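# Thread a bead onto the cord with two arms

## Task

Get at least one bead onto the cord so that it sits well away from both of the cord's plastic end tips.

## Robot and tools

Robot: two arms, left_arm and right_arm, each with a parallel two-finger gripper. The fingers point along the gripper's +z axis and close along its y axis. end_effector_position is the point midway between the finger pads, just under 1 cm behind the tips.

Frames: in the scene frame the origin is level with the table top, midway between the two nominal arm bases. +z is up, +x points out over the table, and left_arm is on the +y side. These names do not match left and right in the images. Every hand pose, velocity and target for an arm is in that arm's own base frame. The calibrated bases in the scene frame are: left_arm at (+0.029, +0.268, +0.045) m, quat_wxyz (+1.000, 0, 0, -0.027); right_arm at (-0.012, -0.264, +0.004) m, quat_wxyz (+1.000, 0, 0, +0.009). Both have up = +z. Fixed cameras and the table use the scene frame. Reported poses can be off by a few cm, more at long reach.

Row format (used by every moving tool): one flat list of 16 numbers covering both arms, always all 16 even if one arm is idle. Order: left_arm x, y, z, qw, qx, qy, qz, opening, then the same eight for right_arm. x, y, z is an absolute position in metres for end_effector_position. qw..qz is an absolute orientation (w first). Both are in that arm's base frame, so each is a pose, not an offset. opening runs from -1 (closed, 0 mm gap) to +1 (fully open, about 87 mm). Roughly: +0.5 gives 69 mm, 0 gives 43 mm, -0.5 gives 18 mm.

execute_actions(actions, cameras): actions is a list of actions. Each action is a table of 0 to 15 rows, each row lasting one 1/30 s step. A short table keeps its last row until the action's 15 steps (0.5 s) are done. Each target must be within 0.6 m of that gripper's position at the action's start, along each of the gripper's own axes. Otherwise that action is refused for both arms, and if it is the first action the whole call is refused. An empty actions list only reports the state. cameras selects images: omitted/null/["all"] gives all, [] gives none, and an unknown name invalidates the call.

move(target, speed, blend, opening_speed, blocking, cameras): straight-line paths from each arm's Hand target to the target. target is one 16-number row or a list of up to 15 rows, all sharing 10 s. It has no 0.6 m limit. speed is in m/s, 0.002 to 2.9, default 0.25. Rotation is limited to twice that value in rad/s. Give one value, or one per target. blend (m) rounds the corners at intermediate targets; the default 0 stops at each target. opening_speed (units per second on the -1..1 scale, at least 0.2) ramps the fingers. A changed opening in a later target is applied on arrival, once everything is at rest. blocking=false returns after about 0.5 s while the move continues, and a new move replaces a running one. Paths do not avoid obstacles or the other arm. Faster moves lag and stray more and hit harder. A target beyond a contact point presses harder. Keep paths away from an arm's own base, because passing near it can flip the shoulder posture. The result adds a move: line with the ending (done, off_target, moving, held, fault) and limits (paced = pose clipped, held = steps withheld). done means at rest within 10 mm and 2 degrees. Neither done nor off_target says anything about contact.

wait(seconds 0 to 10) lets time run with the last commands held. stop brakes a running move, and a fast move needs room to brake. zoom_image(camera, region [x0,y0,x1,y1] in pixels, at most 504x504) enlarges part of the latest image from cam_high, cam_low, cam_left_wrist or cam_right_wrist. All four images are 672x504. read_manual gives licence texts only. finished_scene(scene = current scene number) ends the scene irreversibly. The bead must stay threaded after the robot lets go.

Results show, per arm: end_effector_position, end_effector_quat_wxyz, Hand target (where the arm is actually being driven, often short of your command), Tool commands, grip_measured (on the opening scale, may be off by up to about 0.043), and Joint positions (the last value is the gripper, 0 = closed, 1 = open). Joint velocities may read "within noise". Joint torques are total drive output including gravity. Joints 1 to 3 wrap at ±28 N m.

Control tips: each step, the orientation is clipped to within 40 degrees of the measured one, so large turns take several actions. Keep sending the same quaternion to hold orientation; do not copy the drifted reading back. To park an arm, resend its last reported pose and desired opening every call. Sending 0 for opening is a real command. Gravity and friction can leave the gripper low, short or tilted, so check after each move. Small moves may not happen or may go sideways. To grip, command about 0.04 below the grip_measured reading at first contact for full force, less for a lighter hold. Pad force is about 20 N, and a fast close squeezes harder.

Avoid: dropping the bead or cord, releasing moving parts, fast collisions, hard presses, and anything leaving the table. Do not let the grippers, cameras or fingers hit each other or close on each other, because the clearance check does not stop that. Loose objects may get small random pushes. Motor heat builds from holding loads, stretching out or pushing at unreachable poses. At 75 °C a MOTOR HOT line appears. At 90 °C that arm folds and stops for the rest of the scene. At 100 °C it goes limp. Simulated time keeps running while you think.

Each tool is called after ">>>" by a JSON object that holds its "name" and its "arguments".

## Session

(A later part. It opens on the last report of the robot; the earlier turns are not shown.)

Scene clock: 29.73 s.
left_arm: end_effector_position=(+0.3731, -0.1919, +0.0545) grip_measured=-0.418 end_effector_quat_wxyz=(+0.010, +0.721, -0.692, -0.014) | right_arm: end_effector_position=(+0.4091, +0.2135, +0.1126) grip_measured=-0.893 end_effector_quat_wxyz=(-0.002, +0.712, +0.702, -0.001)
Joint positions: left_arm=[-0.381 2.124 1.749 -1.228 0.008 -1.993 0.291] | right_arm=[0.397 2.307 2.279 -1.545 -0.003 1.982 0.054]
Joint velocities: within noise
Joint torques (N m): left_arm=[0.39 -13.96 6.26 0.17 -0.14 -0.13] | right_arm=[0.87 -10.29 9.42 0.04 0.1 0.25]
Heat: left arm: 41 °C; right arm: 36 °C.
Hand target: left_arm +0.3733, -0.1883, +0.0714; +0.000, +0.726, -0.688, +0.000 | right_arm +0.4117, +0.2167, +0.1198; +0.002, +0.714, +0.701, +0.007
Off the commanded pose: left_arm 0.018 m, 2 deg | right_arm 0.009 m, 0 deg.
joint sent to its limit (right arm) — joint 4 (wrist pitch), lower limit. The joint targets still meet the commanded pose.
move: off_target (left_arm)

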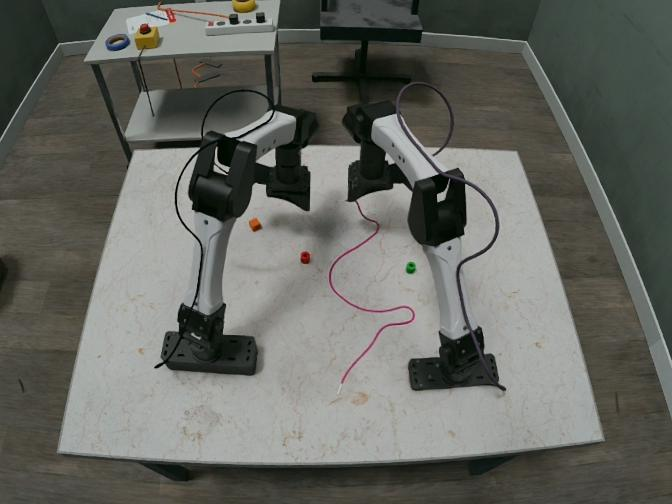

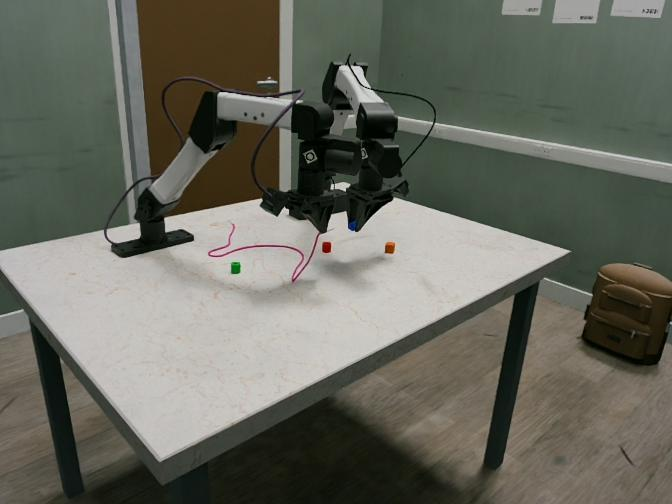

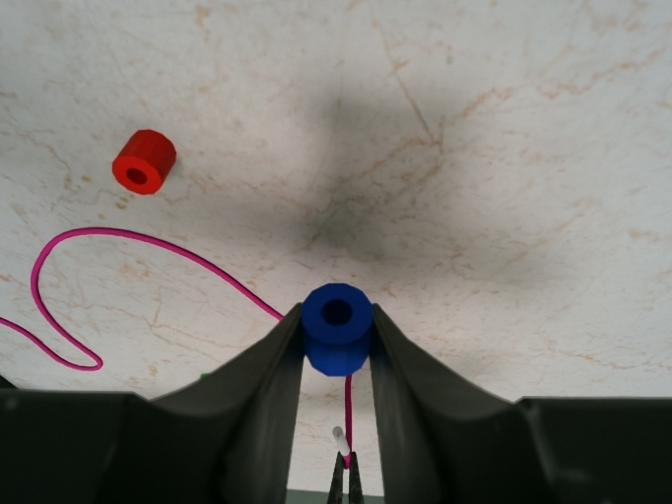

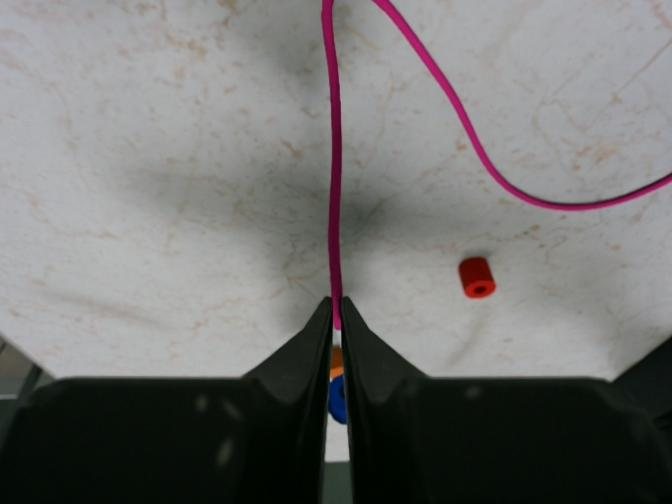

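>>> {"name": "move", "arguments": {"target": [0.4416, -0.181, 0.045, 0, -0.7553, 0.6554, 0, -0.52, 0.478, 0.2135, 0.085, 0, 0.749, 0.6626, 0, -1.0], "speed": 0.1}}

>>> {"name": "zoom_image", "arguments": {"camera": "cam_high", "region": [290, 100, 430, 240]}}

>>> {"name": "zoom_image", "arguments": {"camera": "cam_low", "region": [260, 200, 400, 300]}}

>>> {"name": "zoom_image", "arguments": {"camera": "cam_left_wrist", "region": [270, 260, 410, 500]}}

Scene clock: 31.90 s.
left_arm: end_effector_position=(+0.4371, -0.1827, +0.0446) grip_measured=-0.418 end_effector_quat_wxyz=(+0.004, +0.752, -0.659, +0.001) | right_arm: end_effector_position=(+0.4720, +0.2135, +0.0756) grip_measured=-0.893 end_effector_quat_wxyz=(+0.008, +0.747, +0.664, +0.024)
Joint positions: left_arm=[-0.314 2.334 2.053 -1.291 0.008 -2.015 0.291] | right_arm=[0.352 2.571 2.603 -1.552 -0.003 2.039 0.054]
Joint velocities: within noise
Joint torques (N m): left_arm=[0.25 -10.29 9.51 0.22 -0.13 -0.11] | right_arm=[0.03 -11.79 9.39 0.21 0.06 0.29]
Heat: left arm: 42 °C; right arm: 37 °C.
Hand target: left_arm +0.4415, -0.1810, +0.0450; +0.000, +0.755, -0.655, +0.000 | right_arm +0.4773, +0.2133, +0.0846; +0.012, +0.751, +0.659, +0.037
Off the commanded pose: left_arm 0.005 m, 1 deg | right_arm 0.011 m, 3 deg.
joint sent to its limit (right arm) — joint 4 (wrist pitch), lower limit. The joint targets are off in orientation, not in position.
move: off_target (right_arm)

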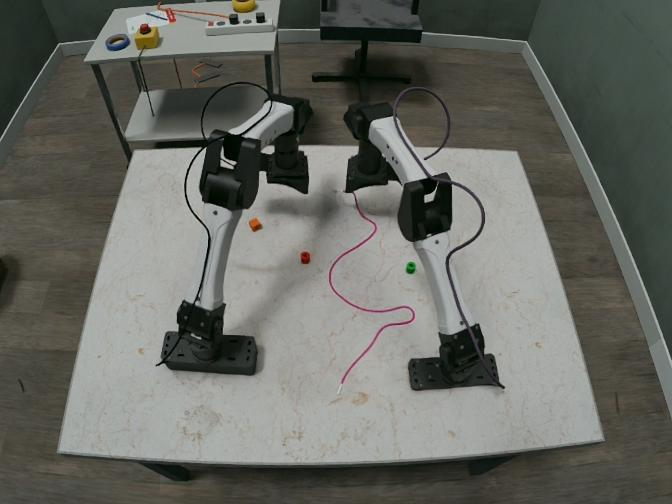

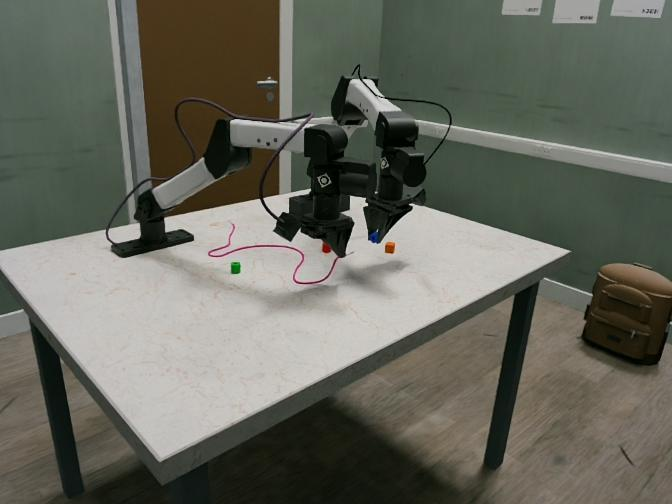

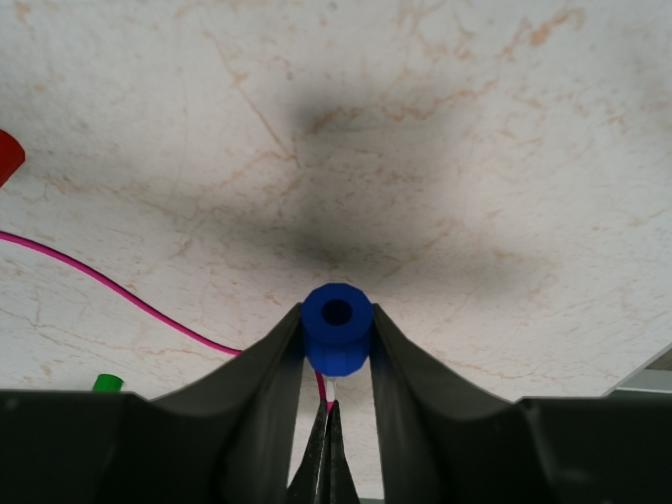

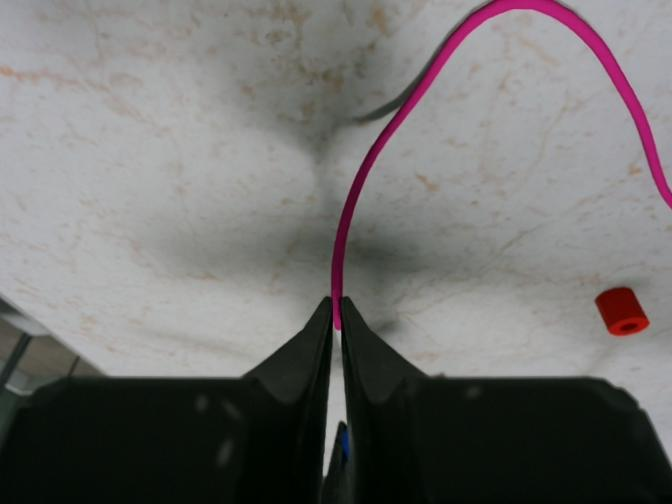

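Scaled by 3.600 from the camera's 672x504 image, which has a finer 960x720 frame.

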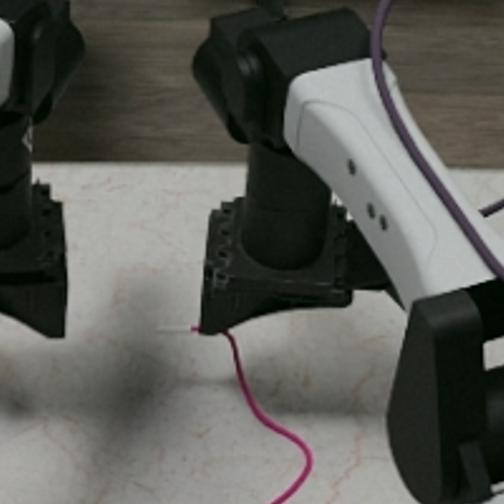

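Scaled by 3.600 from the camera's 672x504 image, which has a finer 960x720 frame.

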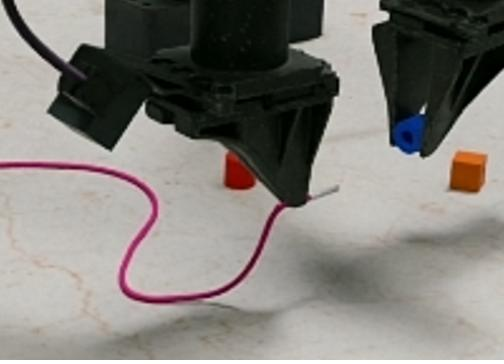

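Scaled by 2.100 from the camera's 672x504 image, which has a finer 960x720 frame.

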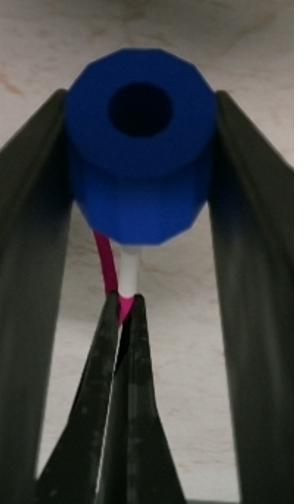

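>>> {"name": "move", "arguments": {"target": [0.4416, -0.181, 0.013, 0, -0.7553, 0.6554, 0, -0.52, 0.4785, 0.2135, 0.067, 0, 0.749, 0.6626, 0, -1.0], "speed": 0.1}}

>>> {"name": "zoom_image", "arguments": {"camera": "cam_high", "region": [290, 100, 430, 240]}}

>>> {"name": "zoom_image", "arguments": {"camera": "cam_low", "region": [280, 200, 420, 300]}}

>>> {"name": "zoom_image", "arguments": {"camera": "cam_left_wrist", "region": [270, 260, 410, 500]}}

Scene clock: 33.53 s.
left_arm: end_effector_position=(+0.4394, -0.1834, +0.0185) grip_measured=-0.418 end_effector_quat_wxyz=(+0.003, +0.752, -0.659, +0.003) | right_arm: end_effector_position=(+0.4720, +0.2135, +0.0577) grip_measured=-0.893 end_effector_quat_wxyz=(+0.002, +0.747, +0.665, +0.010)
Joint positions: left_arm=[-0.314 2.352 1.979 -1.196 0.008 -2.015 0.291] | right_arm=[0.352 2.613 2.614 -1.552 -0.003 2.039 0.054]
Joint velocities: within noise
Joint torques (N m): left_arm=[0.24 -10.66 6.67 0.33 -0.14 -0.12] | right_arm=[0.1 -12 9.5 0.14 0.07 0.23]
Heat: left arm: 42 °C; right arm: 38 °C.
Hand target: left_arm +0.4414, -0.1810, +0.0130; +0.000, +0.755, -0.655, +0.000 | right_arm +0.4778, +0.2133, +0.0667; +0.007, +0.750, +0.660, +0.023
Off the commanded pose: left_arm 0.006 m, 1 deg | right_arm 0.011 m, 1 deg.
joint sent to its limit (right arm) — joint 4 (wrist pitch), lower limit. The joint targets are off in orientation, not in position.
move: off_target (right_arm)

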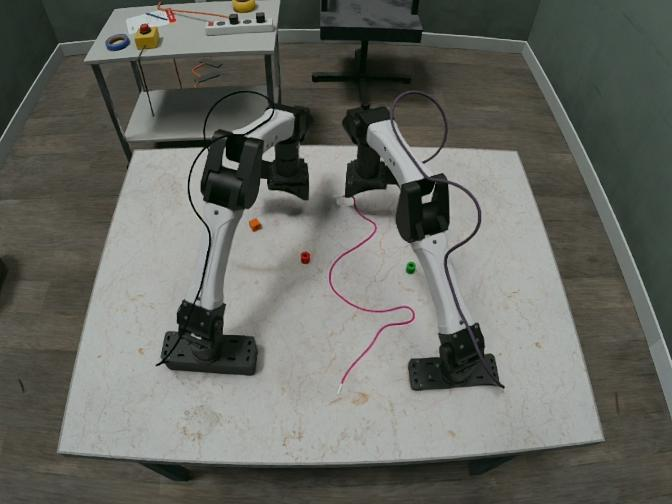

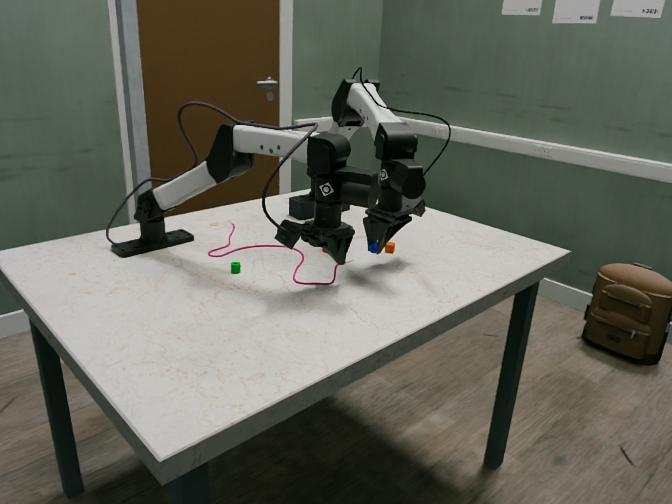

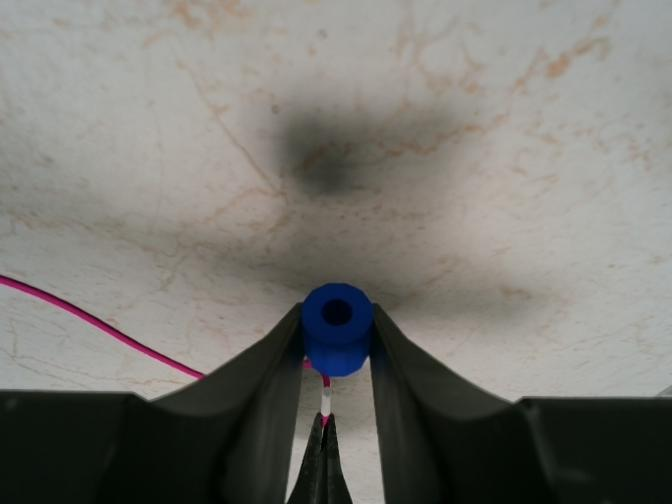

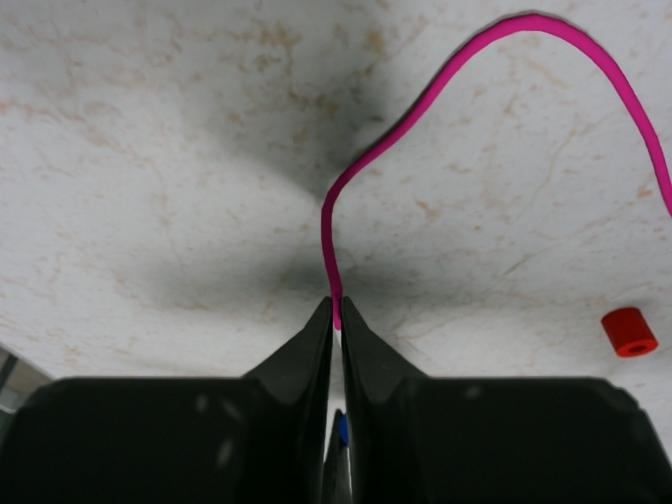

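Scaled by 3.600 from the camera's 672x504 image, which has a finer 960x720 frame.

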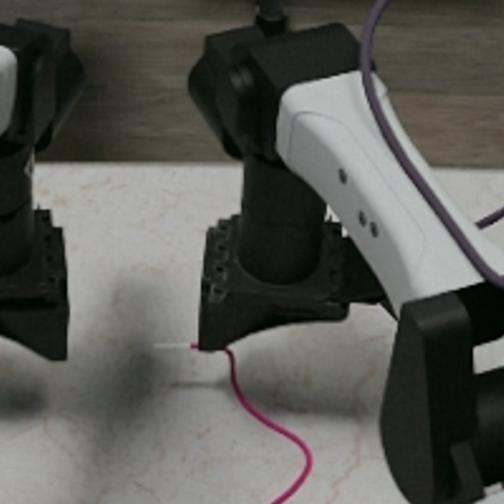

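Scaled by 3.600 from the camera's 672x504 image, which has a finer 960x720 frame.

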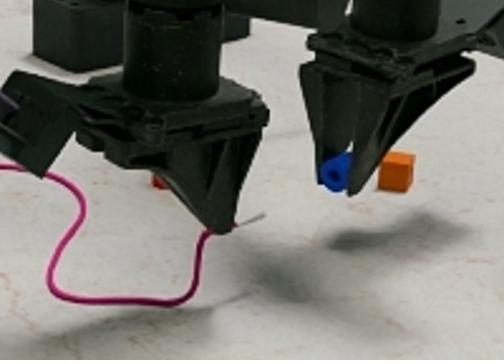

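Scaled by 2.100 from the camera's 672x504 image, which has a finer 960x720 frame.

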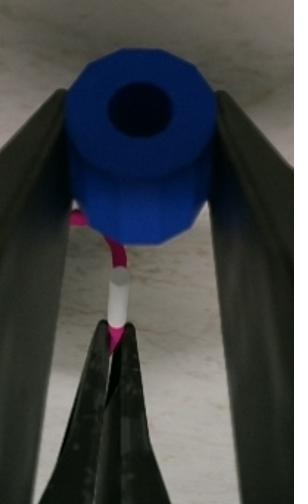

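>>> {"name": "move", "arguments": {"target": [0.4426, -0.201, 0.004, 0, -0.749, 0.6626, 0, -0.52, 0.482, 0.2315, 0.067, 0, 0.742, 0.6704, 0, -1.0], "speed": 0.08}}

>>> {"name": "zoom_image", "arguments": {"camera": "cam_high", "region": [290, 130, 390, 230]}}

>>> {"name": "zoom_image", "arguments": {"camera": "cam_low", "region": [300, 210, 400, 290]}}

>>> {"name": "zoom_image", "arguments": {"camera": "cam_left_wrist", "region": [270, 260, 410, 500]}}

Scene clock: 35.20 s.
left_arm: end_effector_position=(+0.4344, -0.1991, +0.0035) grip_measured=-0.418 end_effector_quat_wxyz=(+0.007, +0.747, -0.665, -0.008) | right_arm: end_effector_position=(+0.4775, +0.2282, +0.0593) grip_measured=-0.893 end_effector_quat_wxyz=(+0.008, +0.742, +0.670, +0.026)
Joint positions: left_arm=[-0.349 2.394 1.994 -1.191 0.008 -2.035 0.291] | right_arm=[0.375 2.648 2.684 -1.552 -0.003 2.049 0.054]
Joint velocities: within noise
Joint torques (N m): left_arm=[-0.18 -10.55 9.4 0.36 -0.11 -0.06] | right_arm=[0.72 -11.88 9.52 0.21 0.07 0.28]
Heat: left arm: 42 °C; right arm: 38 °C.
Hand target: left_arm +0.4424, -0.2009, +0.0041; +0.000, +0.749, -0.663, +0.000 | right_arm +0.4813, +0.2312, +0.0668; +0.012, +0.744, +0.667, +0.038
Off the commanded pose: left_arm 0.008 m, 1 deg | right_arm 0.010 m, 3 deg.
joint sent to its limit (right arm) — joint 4 (wrist pitch), lower limit. The joint targets are off in orientation, not in position.
move: off_target (right_arm)

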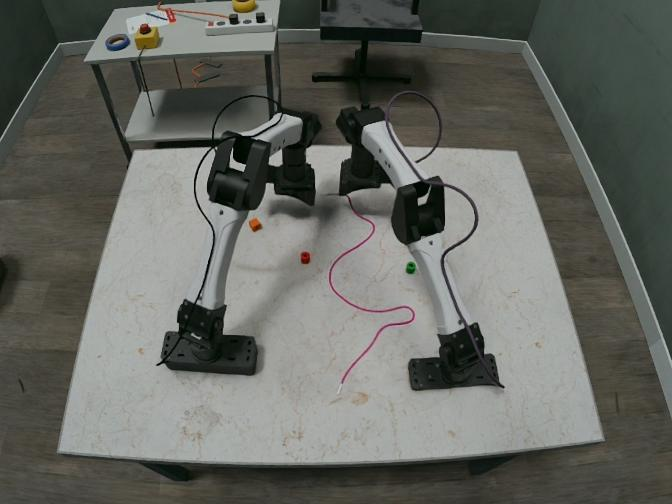

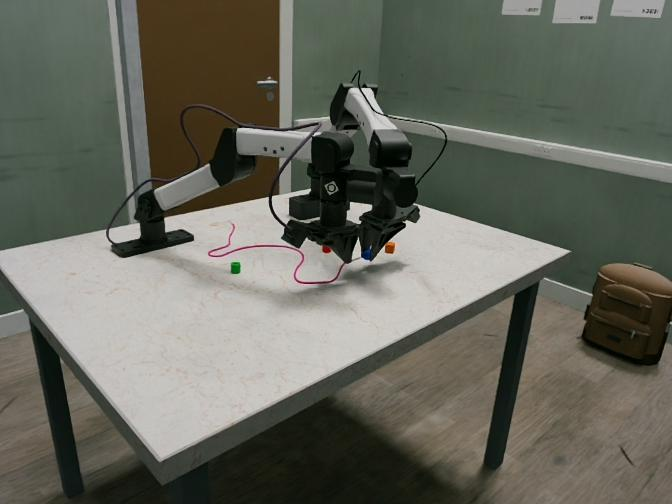

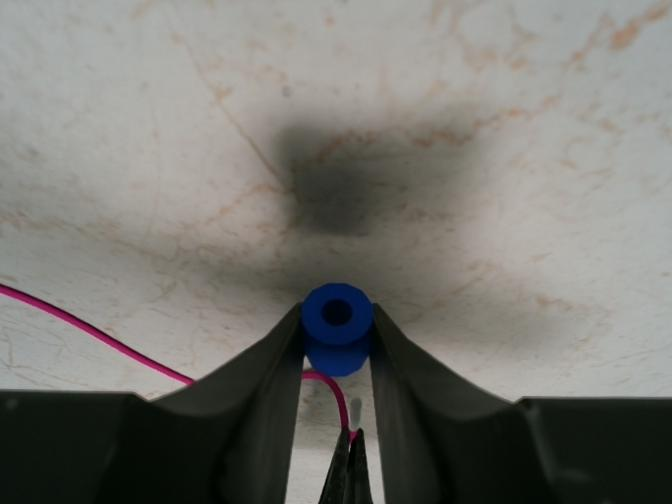

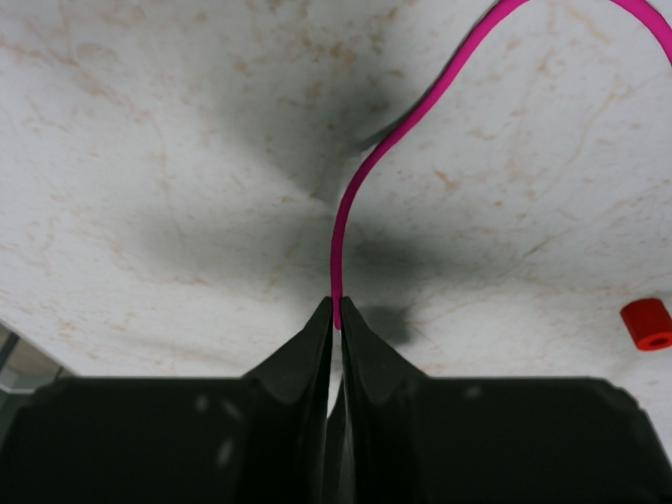

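Scaled by 5.040 from the camera's 672x504 image, which has a finer 960x720 frame.

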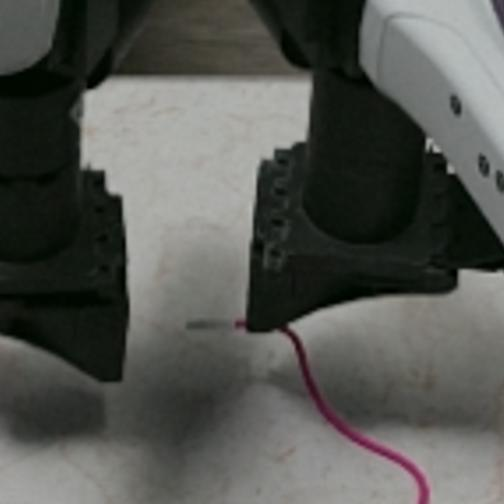

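Scaled by 5.040 from the camera's 672x504 image, which has a finer 960x720 frame.

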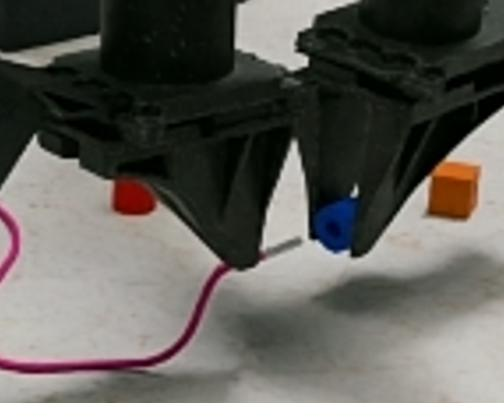

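Scaled by 2.100 from the camera's 672x504 image, which has a finer 960x720 frame.

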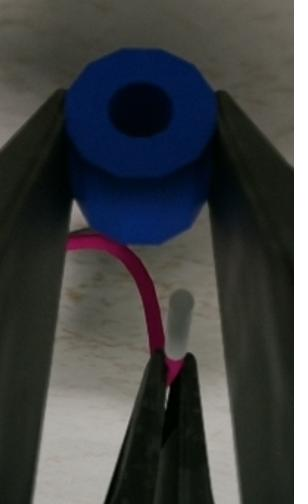

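>>> {"name": "move", "arguments": {"target": [0.4456, -0.2015, 0.015, 0, -0.749, 0.6626, 0, -0.52, 0.478, 0.2315, 0.067, 0, 0.742, 0.6704, 0, -1.0], "speed": 0.05}}

>>> {"name": "zoom_image", "arguments": {"camera": "cam_high", "region": [290, 130, 390, 230]}}

>>> {"name": "zoom_image", "arguments": {"camera": "cam_low", "region": [300, 210, 400, 290]}}

>>> {"name": "zoom_image", "arguments": {"camera": "cam_left_wrist", "region": [270, 260, 410, 500]}}

Scene clock: 37.10 s.
left_arm: end_effector_position=(+0.4418, -0.2018, +0.0155) grip_measured=-0.418 end_effector_quat_wxyz=(+0.003, +0.747, -0.665, +0.002) | right_arm: end_effector_position=(+0.4776, +0.2282, +0.0593) grip_measured=-0.893 end_effector_quat_wxyz=(+0.008, +0.743, +0.669, +0.026)
Joint positions: left_arm=[-0.349 2.4 2.052 -1.222 0.008 -2.036 0.291] | right_arm=[0.375 2.648 2.684 -1.552 -0.003 2.051 0.054]
Joint velocities: within noise
Joint torques (N m): left_arm=[-0.09 -10.52 9.52 0.27 -0.12 -0.08] | right_arm=[0.96 -13.19 7.19 0.22 0.07 0.26]
Heat: left arm: 42 °C; right arm: 40 °C.
Hand target: left_arm +0.4455, -0.2015, +0.0150; +0.000, +0.749, -0.663, +0.000 | right_arm +0.4775, +0.2312, +0.0667; +0.010, +0.744, +0.667, +0.033
Off the commanded pose: left_arm 0.004 m, 1 deg | right_arm 0.008 m, 3 deg.
joint sent to its limit (right arm) — joint 4 (wrist pitch), lower limit. The joint targets are off in orientation, not in position.
move: off_target (right_arm)

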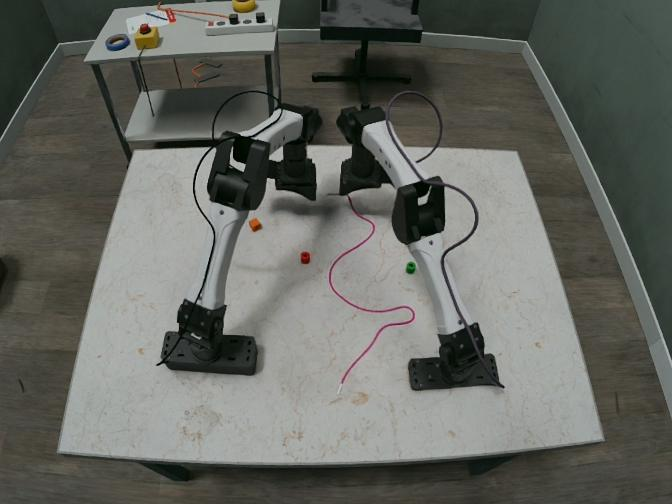

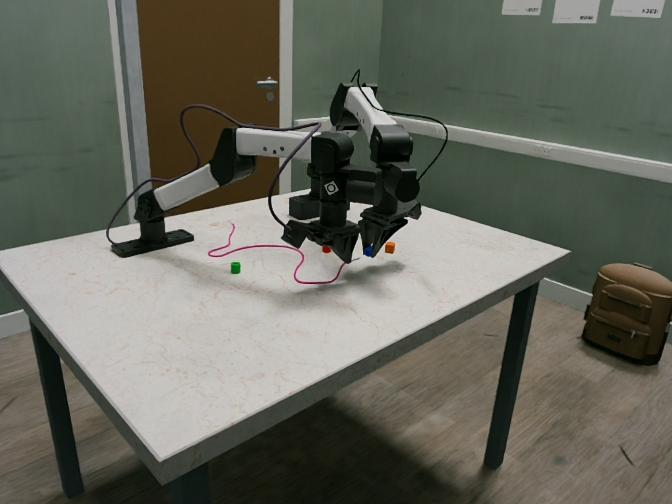

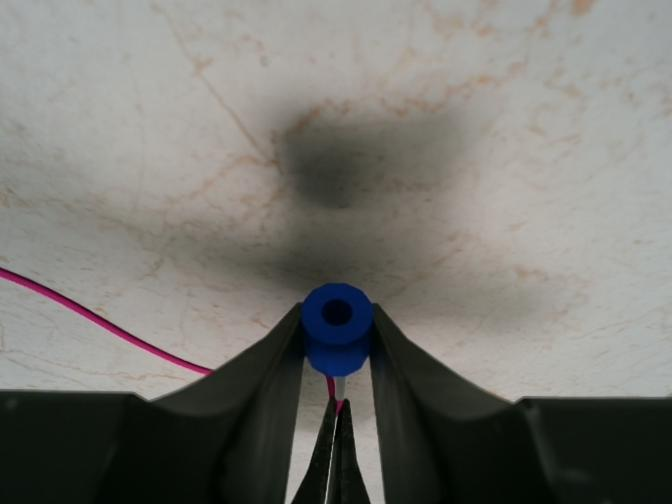

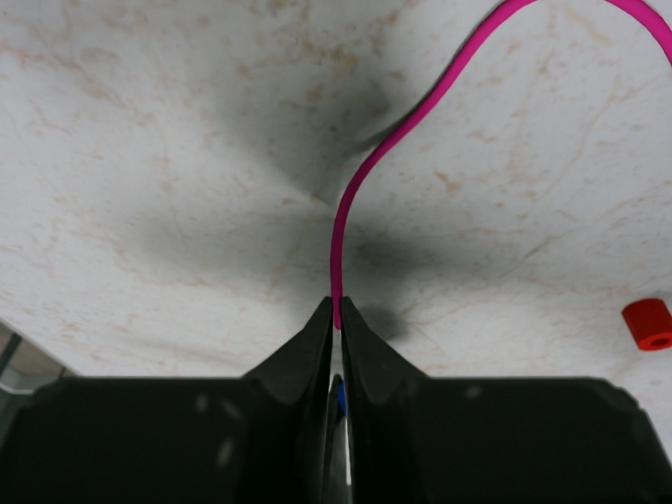

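Scaled by 5.040 from the camera's 672x504 image, which has a finer 960x720 frame.

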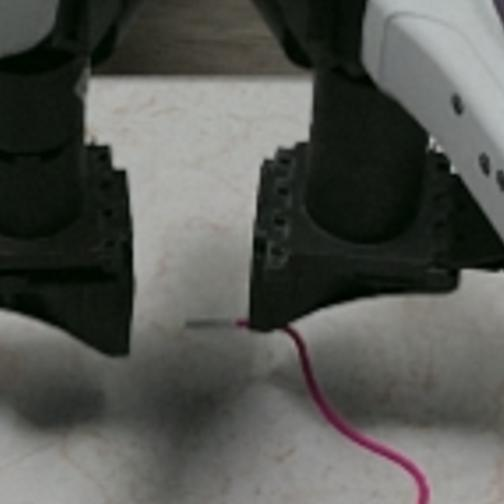

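Scaled by 5.040 from the camera's 672x504 image, which has a finer 960x720 frame.

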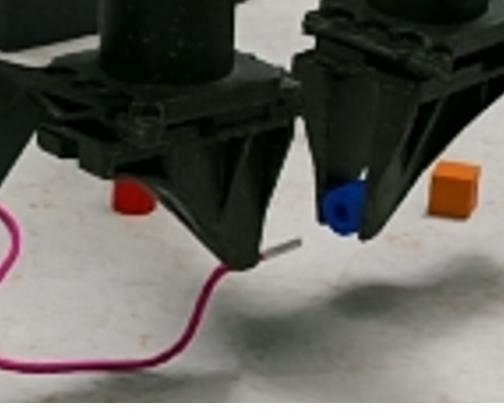

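Scaled by 2.100 from the camera's 672x504 image, which has a finer 960x720 frame.

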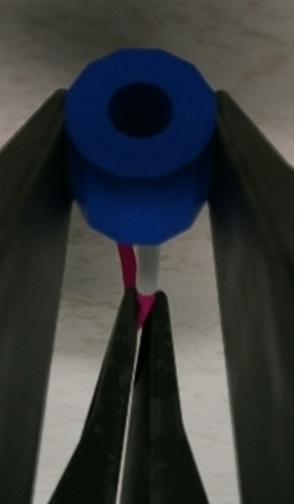

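>>> {"name": "move", "arguments": {"target": [0.4465, -0.2145, 0.009, 0, -0.749, 0.6626, 0, -0.52, 0.478, 0.2315, 0.067, 0, 0.742, 0.6704, 0, -1.0], "speed": 0.05}}

>>> {"name": "zoom_image", "arguments": {"camera": "cam_high", "region": [290, 130, 390, 230]}}

>>> {"name": "zoom_image", "arguments": {"camera": "cam_low", "region": [320, 220, 390, 280]}}

>>> {"name": "zoom_image", "arguments": {"camera": "cam_left_wrist", "region": [270, 260, 410, 500]}}

Scene clock: 39.13 s.
left_arm: end_effector_position=(+0.4433, -0.2131, +0.0094) grip_measured=-0.418 end_effector_quat_wxyz=(+0.004, +0.747, -0.664, +0.001) | right_arm: end_effector_position=(+0.4776, +0.2282, +0.0593) grip_measured=-0.893 end_effector_quat_wxyz=(+0.008, +0.743, +0.669, +0.026)
Joint positions: left_arm=[-0.37 2.431 2.084 -1.224 0.008 -2.059 0.291] | right_arm=[0.375 2.648 2.684 -1.552 -0.003 2.051 0.054]
Joint velocities: within noise
Joint torques (N m): left_arm=[-0.34 -10.69 9.31 0.22 -0.13 -0.14] | right_arm=[1.1 -13.15 7.23 0.21 0.07 0.29]
Heat: left arm: 43 °C; right arm: 41 °C.
Hand target: left_arm +0.4464, -0.2145, +0.0089; +0.000, +0.749, -0.663, +0.000 | right_arm +0.4775, +0.2312, +0.0667; +0.010, +0.744, +0.667, +0.033
Off the commanded pose: left_arm 0.003 m, 1 deg | right_arm 0.008 m, 3 deg.
joint sent to its limit (right arm) — joint 4 (wrist pitch), lower limit. The joint targets are off in orientation, not in position.
move: off_target (right_arm)

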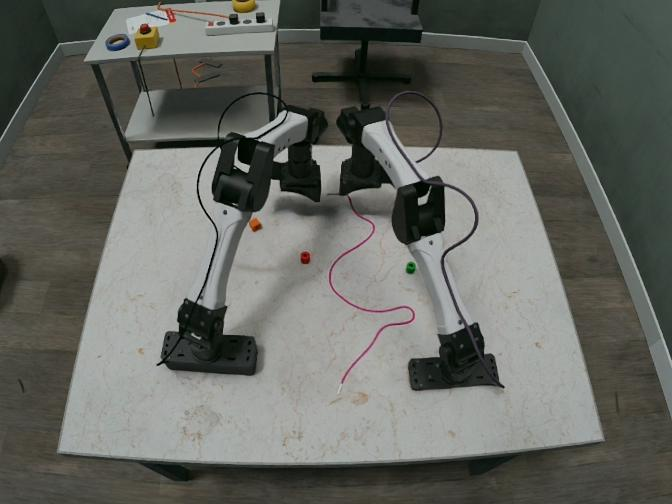

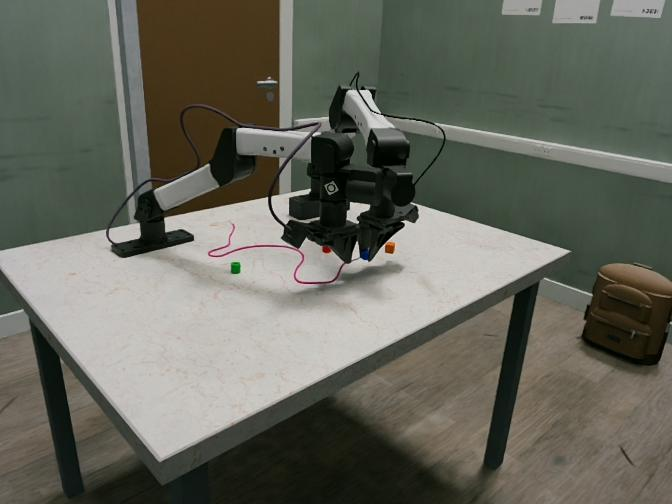

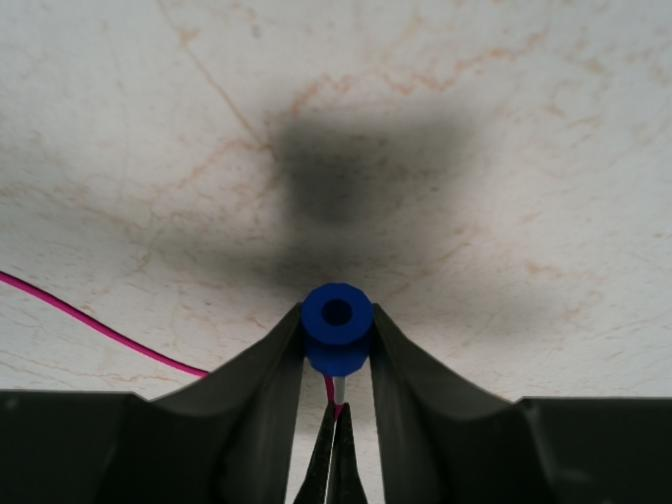

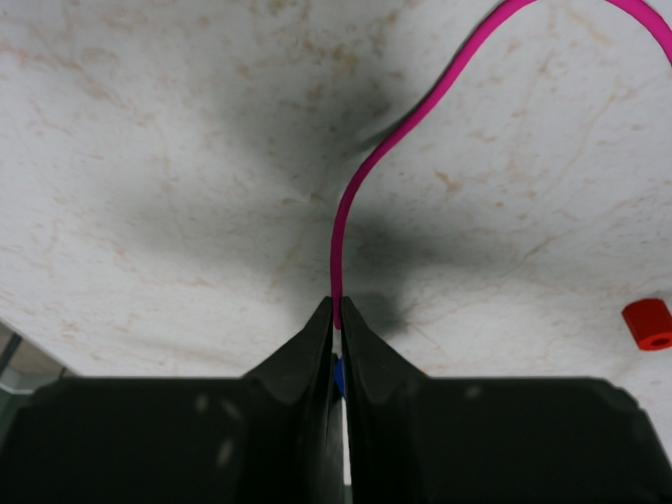

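Scaled by 5.040 from the camera's 672x504 image, which has a finer 960x720 frame.

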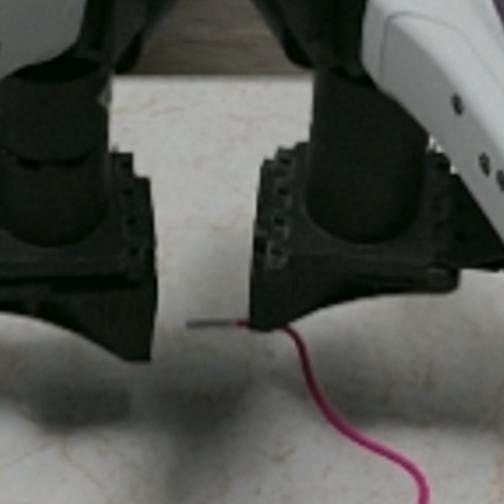

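Scaled by 7.200 from the camera's 672x504 image, which has a finer 960x720 frame.

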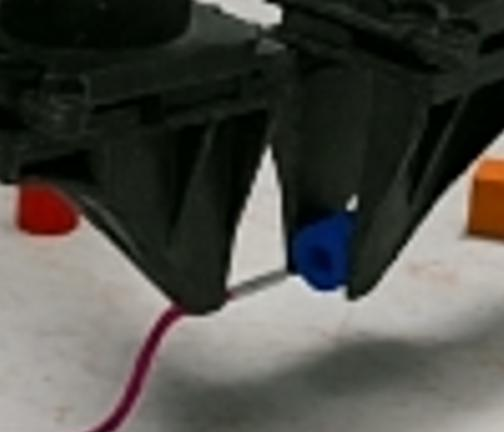

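Scaled by 2.100 from the camera's 672x504 image, which has a finer 960x720 frame.

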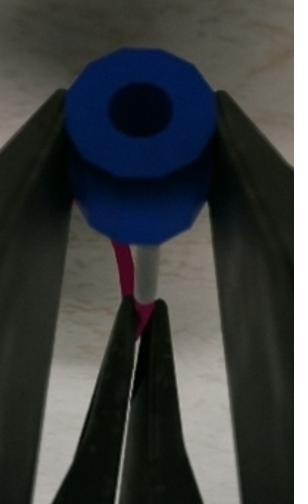

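>>> {"name": "move", "arguments": {"target": [0.4483, -0.2265, 0.009, 0, -0.749, 0.6626, 0, -0.52, 0.478, 0.2315, 0.067, 0, 0.742, 0.6704, 0, -1.0], "speed": 0.04}}

>>> {"name": "zoom_image", "arguments": {"camera": "cam_high", "region": [290, 130, 390, 230]}}

>>> {"name": "zoom_image", "arguments": {"camera": "cam_low", "region": [320, 220, 390, 280]}}

>>> {"name": "zoom_image", "arguments": {"camera": "cam_left_wrist", "region": [270, 260, 410, 500]}}

Scene clock: 40.80 s.
left_arm: end_effector_position=(+0.4458, -0.2246, +0.0098) grip_measured=-0.418 end_effector_quat_wxyz=(+0.003, +0.748, -0.664, +0.002) | right_arm: end_effector_position=(+0.4776, +0.2282, +0.0593) grip_measured=-0.893 end_effector_quat_wxyz=(+0.008, +0.743, +0.669, +0.026)
Joint positions: left_arm=[-0.391 2.465 2.145 -1.251 0.008 -2.08 0.291] | right_arm=[0.375 2.648 2.684 -1.552 -0.003 2.051 0.054]
Joint velocities: within noise
Joint torques (N m): left_arm=[-0.39 -10.86 9.51 0.24 -0.15 -0.09] | right_arm=[0.96 -13.09 7.19 0.2 0.07 0.28]
Heat: left arm: 43 °C; right arm: 42 °C.
Hand target: left_arm +0.4482, -0.2264, +0.0090; +0.000, +0.749, -0.663, +0.000 | right_arm +0.4775, +0.2312, +0.0667; +0.010, +0.744, +0.667, +0.033
Off the commanded pose: left_arm 0.003 m, 0 deg | right_arm 0.008 m, 3 deg.
joint sent to its limit (left arm) — joint 6 (wrist roll), lower limit. The joint targets still meet the commanded pose.
joint sent to its limit (right arm) — joint 4 (wrist pitch), lower limit. The joint targets are off in orientation, not in position.
move: off_target (right_arm)

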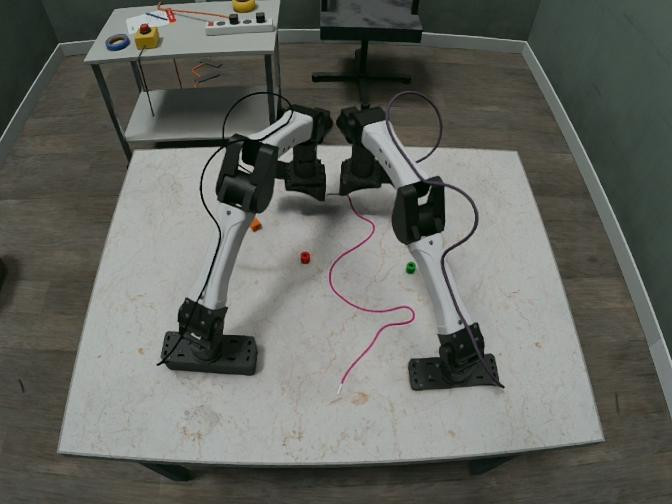

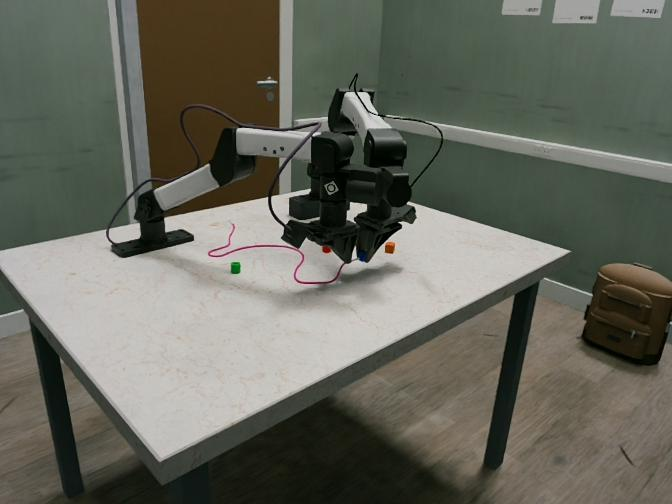

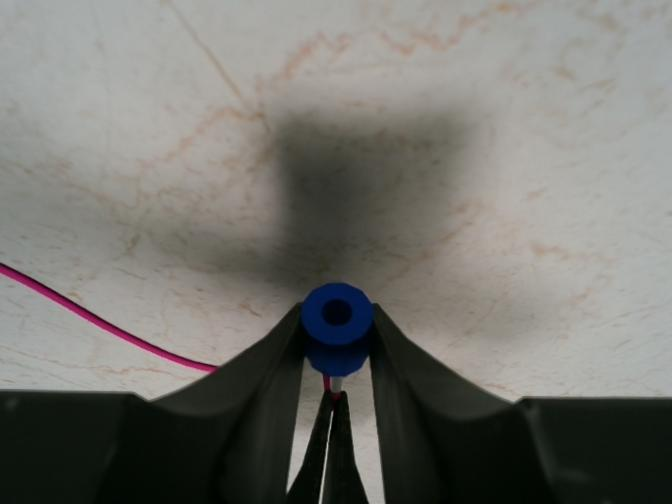

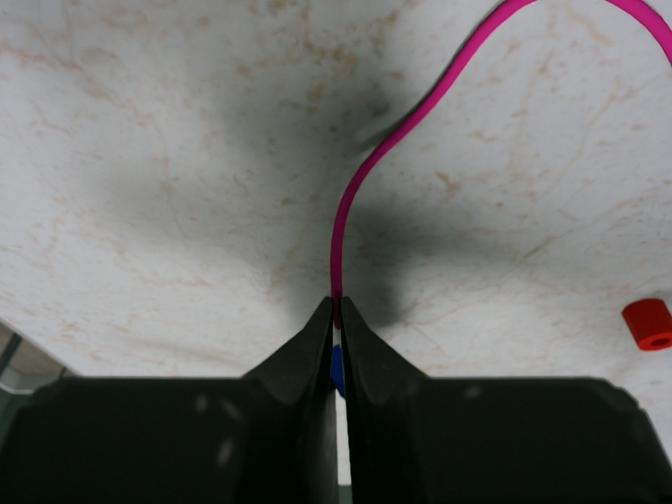

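Scaled by 5.040 from the camera's 672x504 image, which has a finer 960x720 frame.

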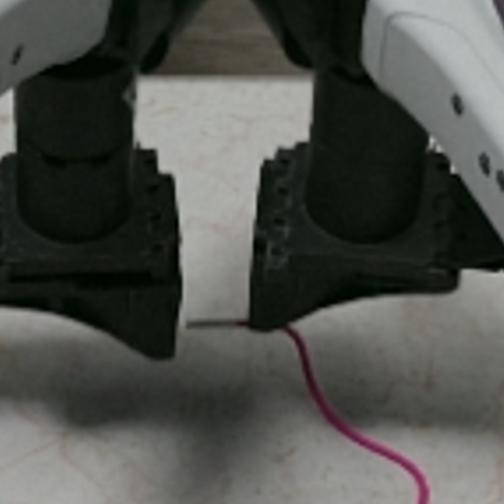

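Scaled by 7.200 from the camera's 672x504 image, which has a finer 960x720 frame.

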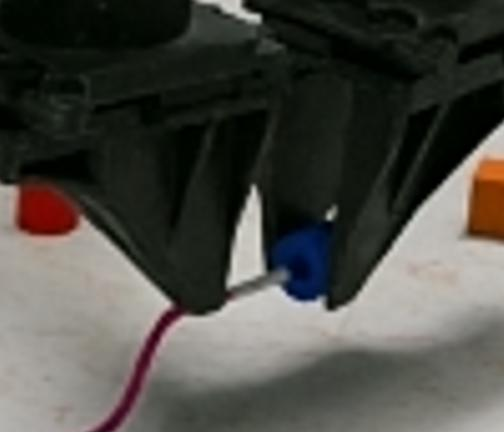

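Scaled by 2.100 from the camera's 672x504 image, which has a finer 960x720 frame.

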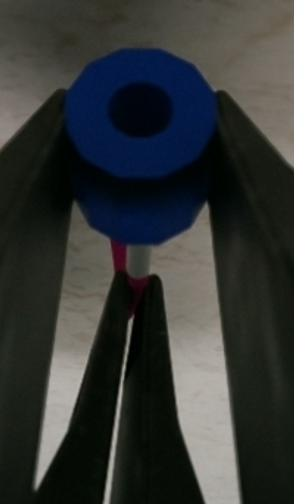

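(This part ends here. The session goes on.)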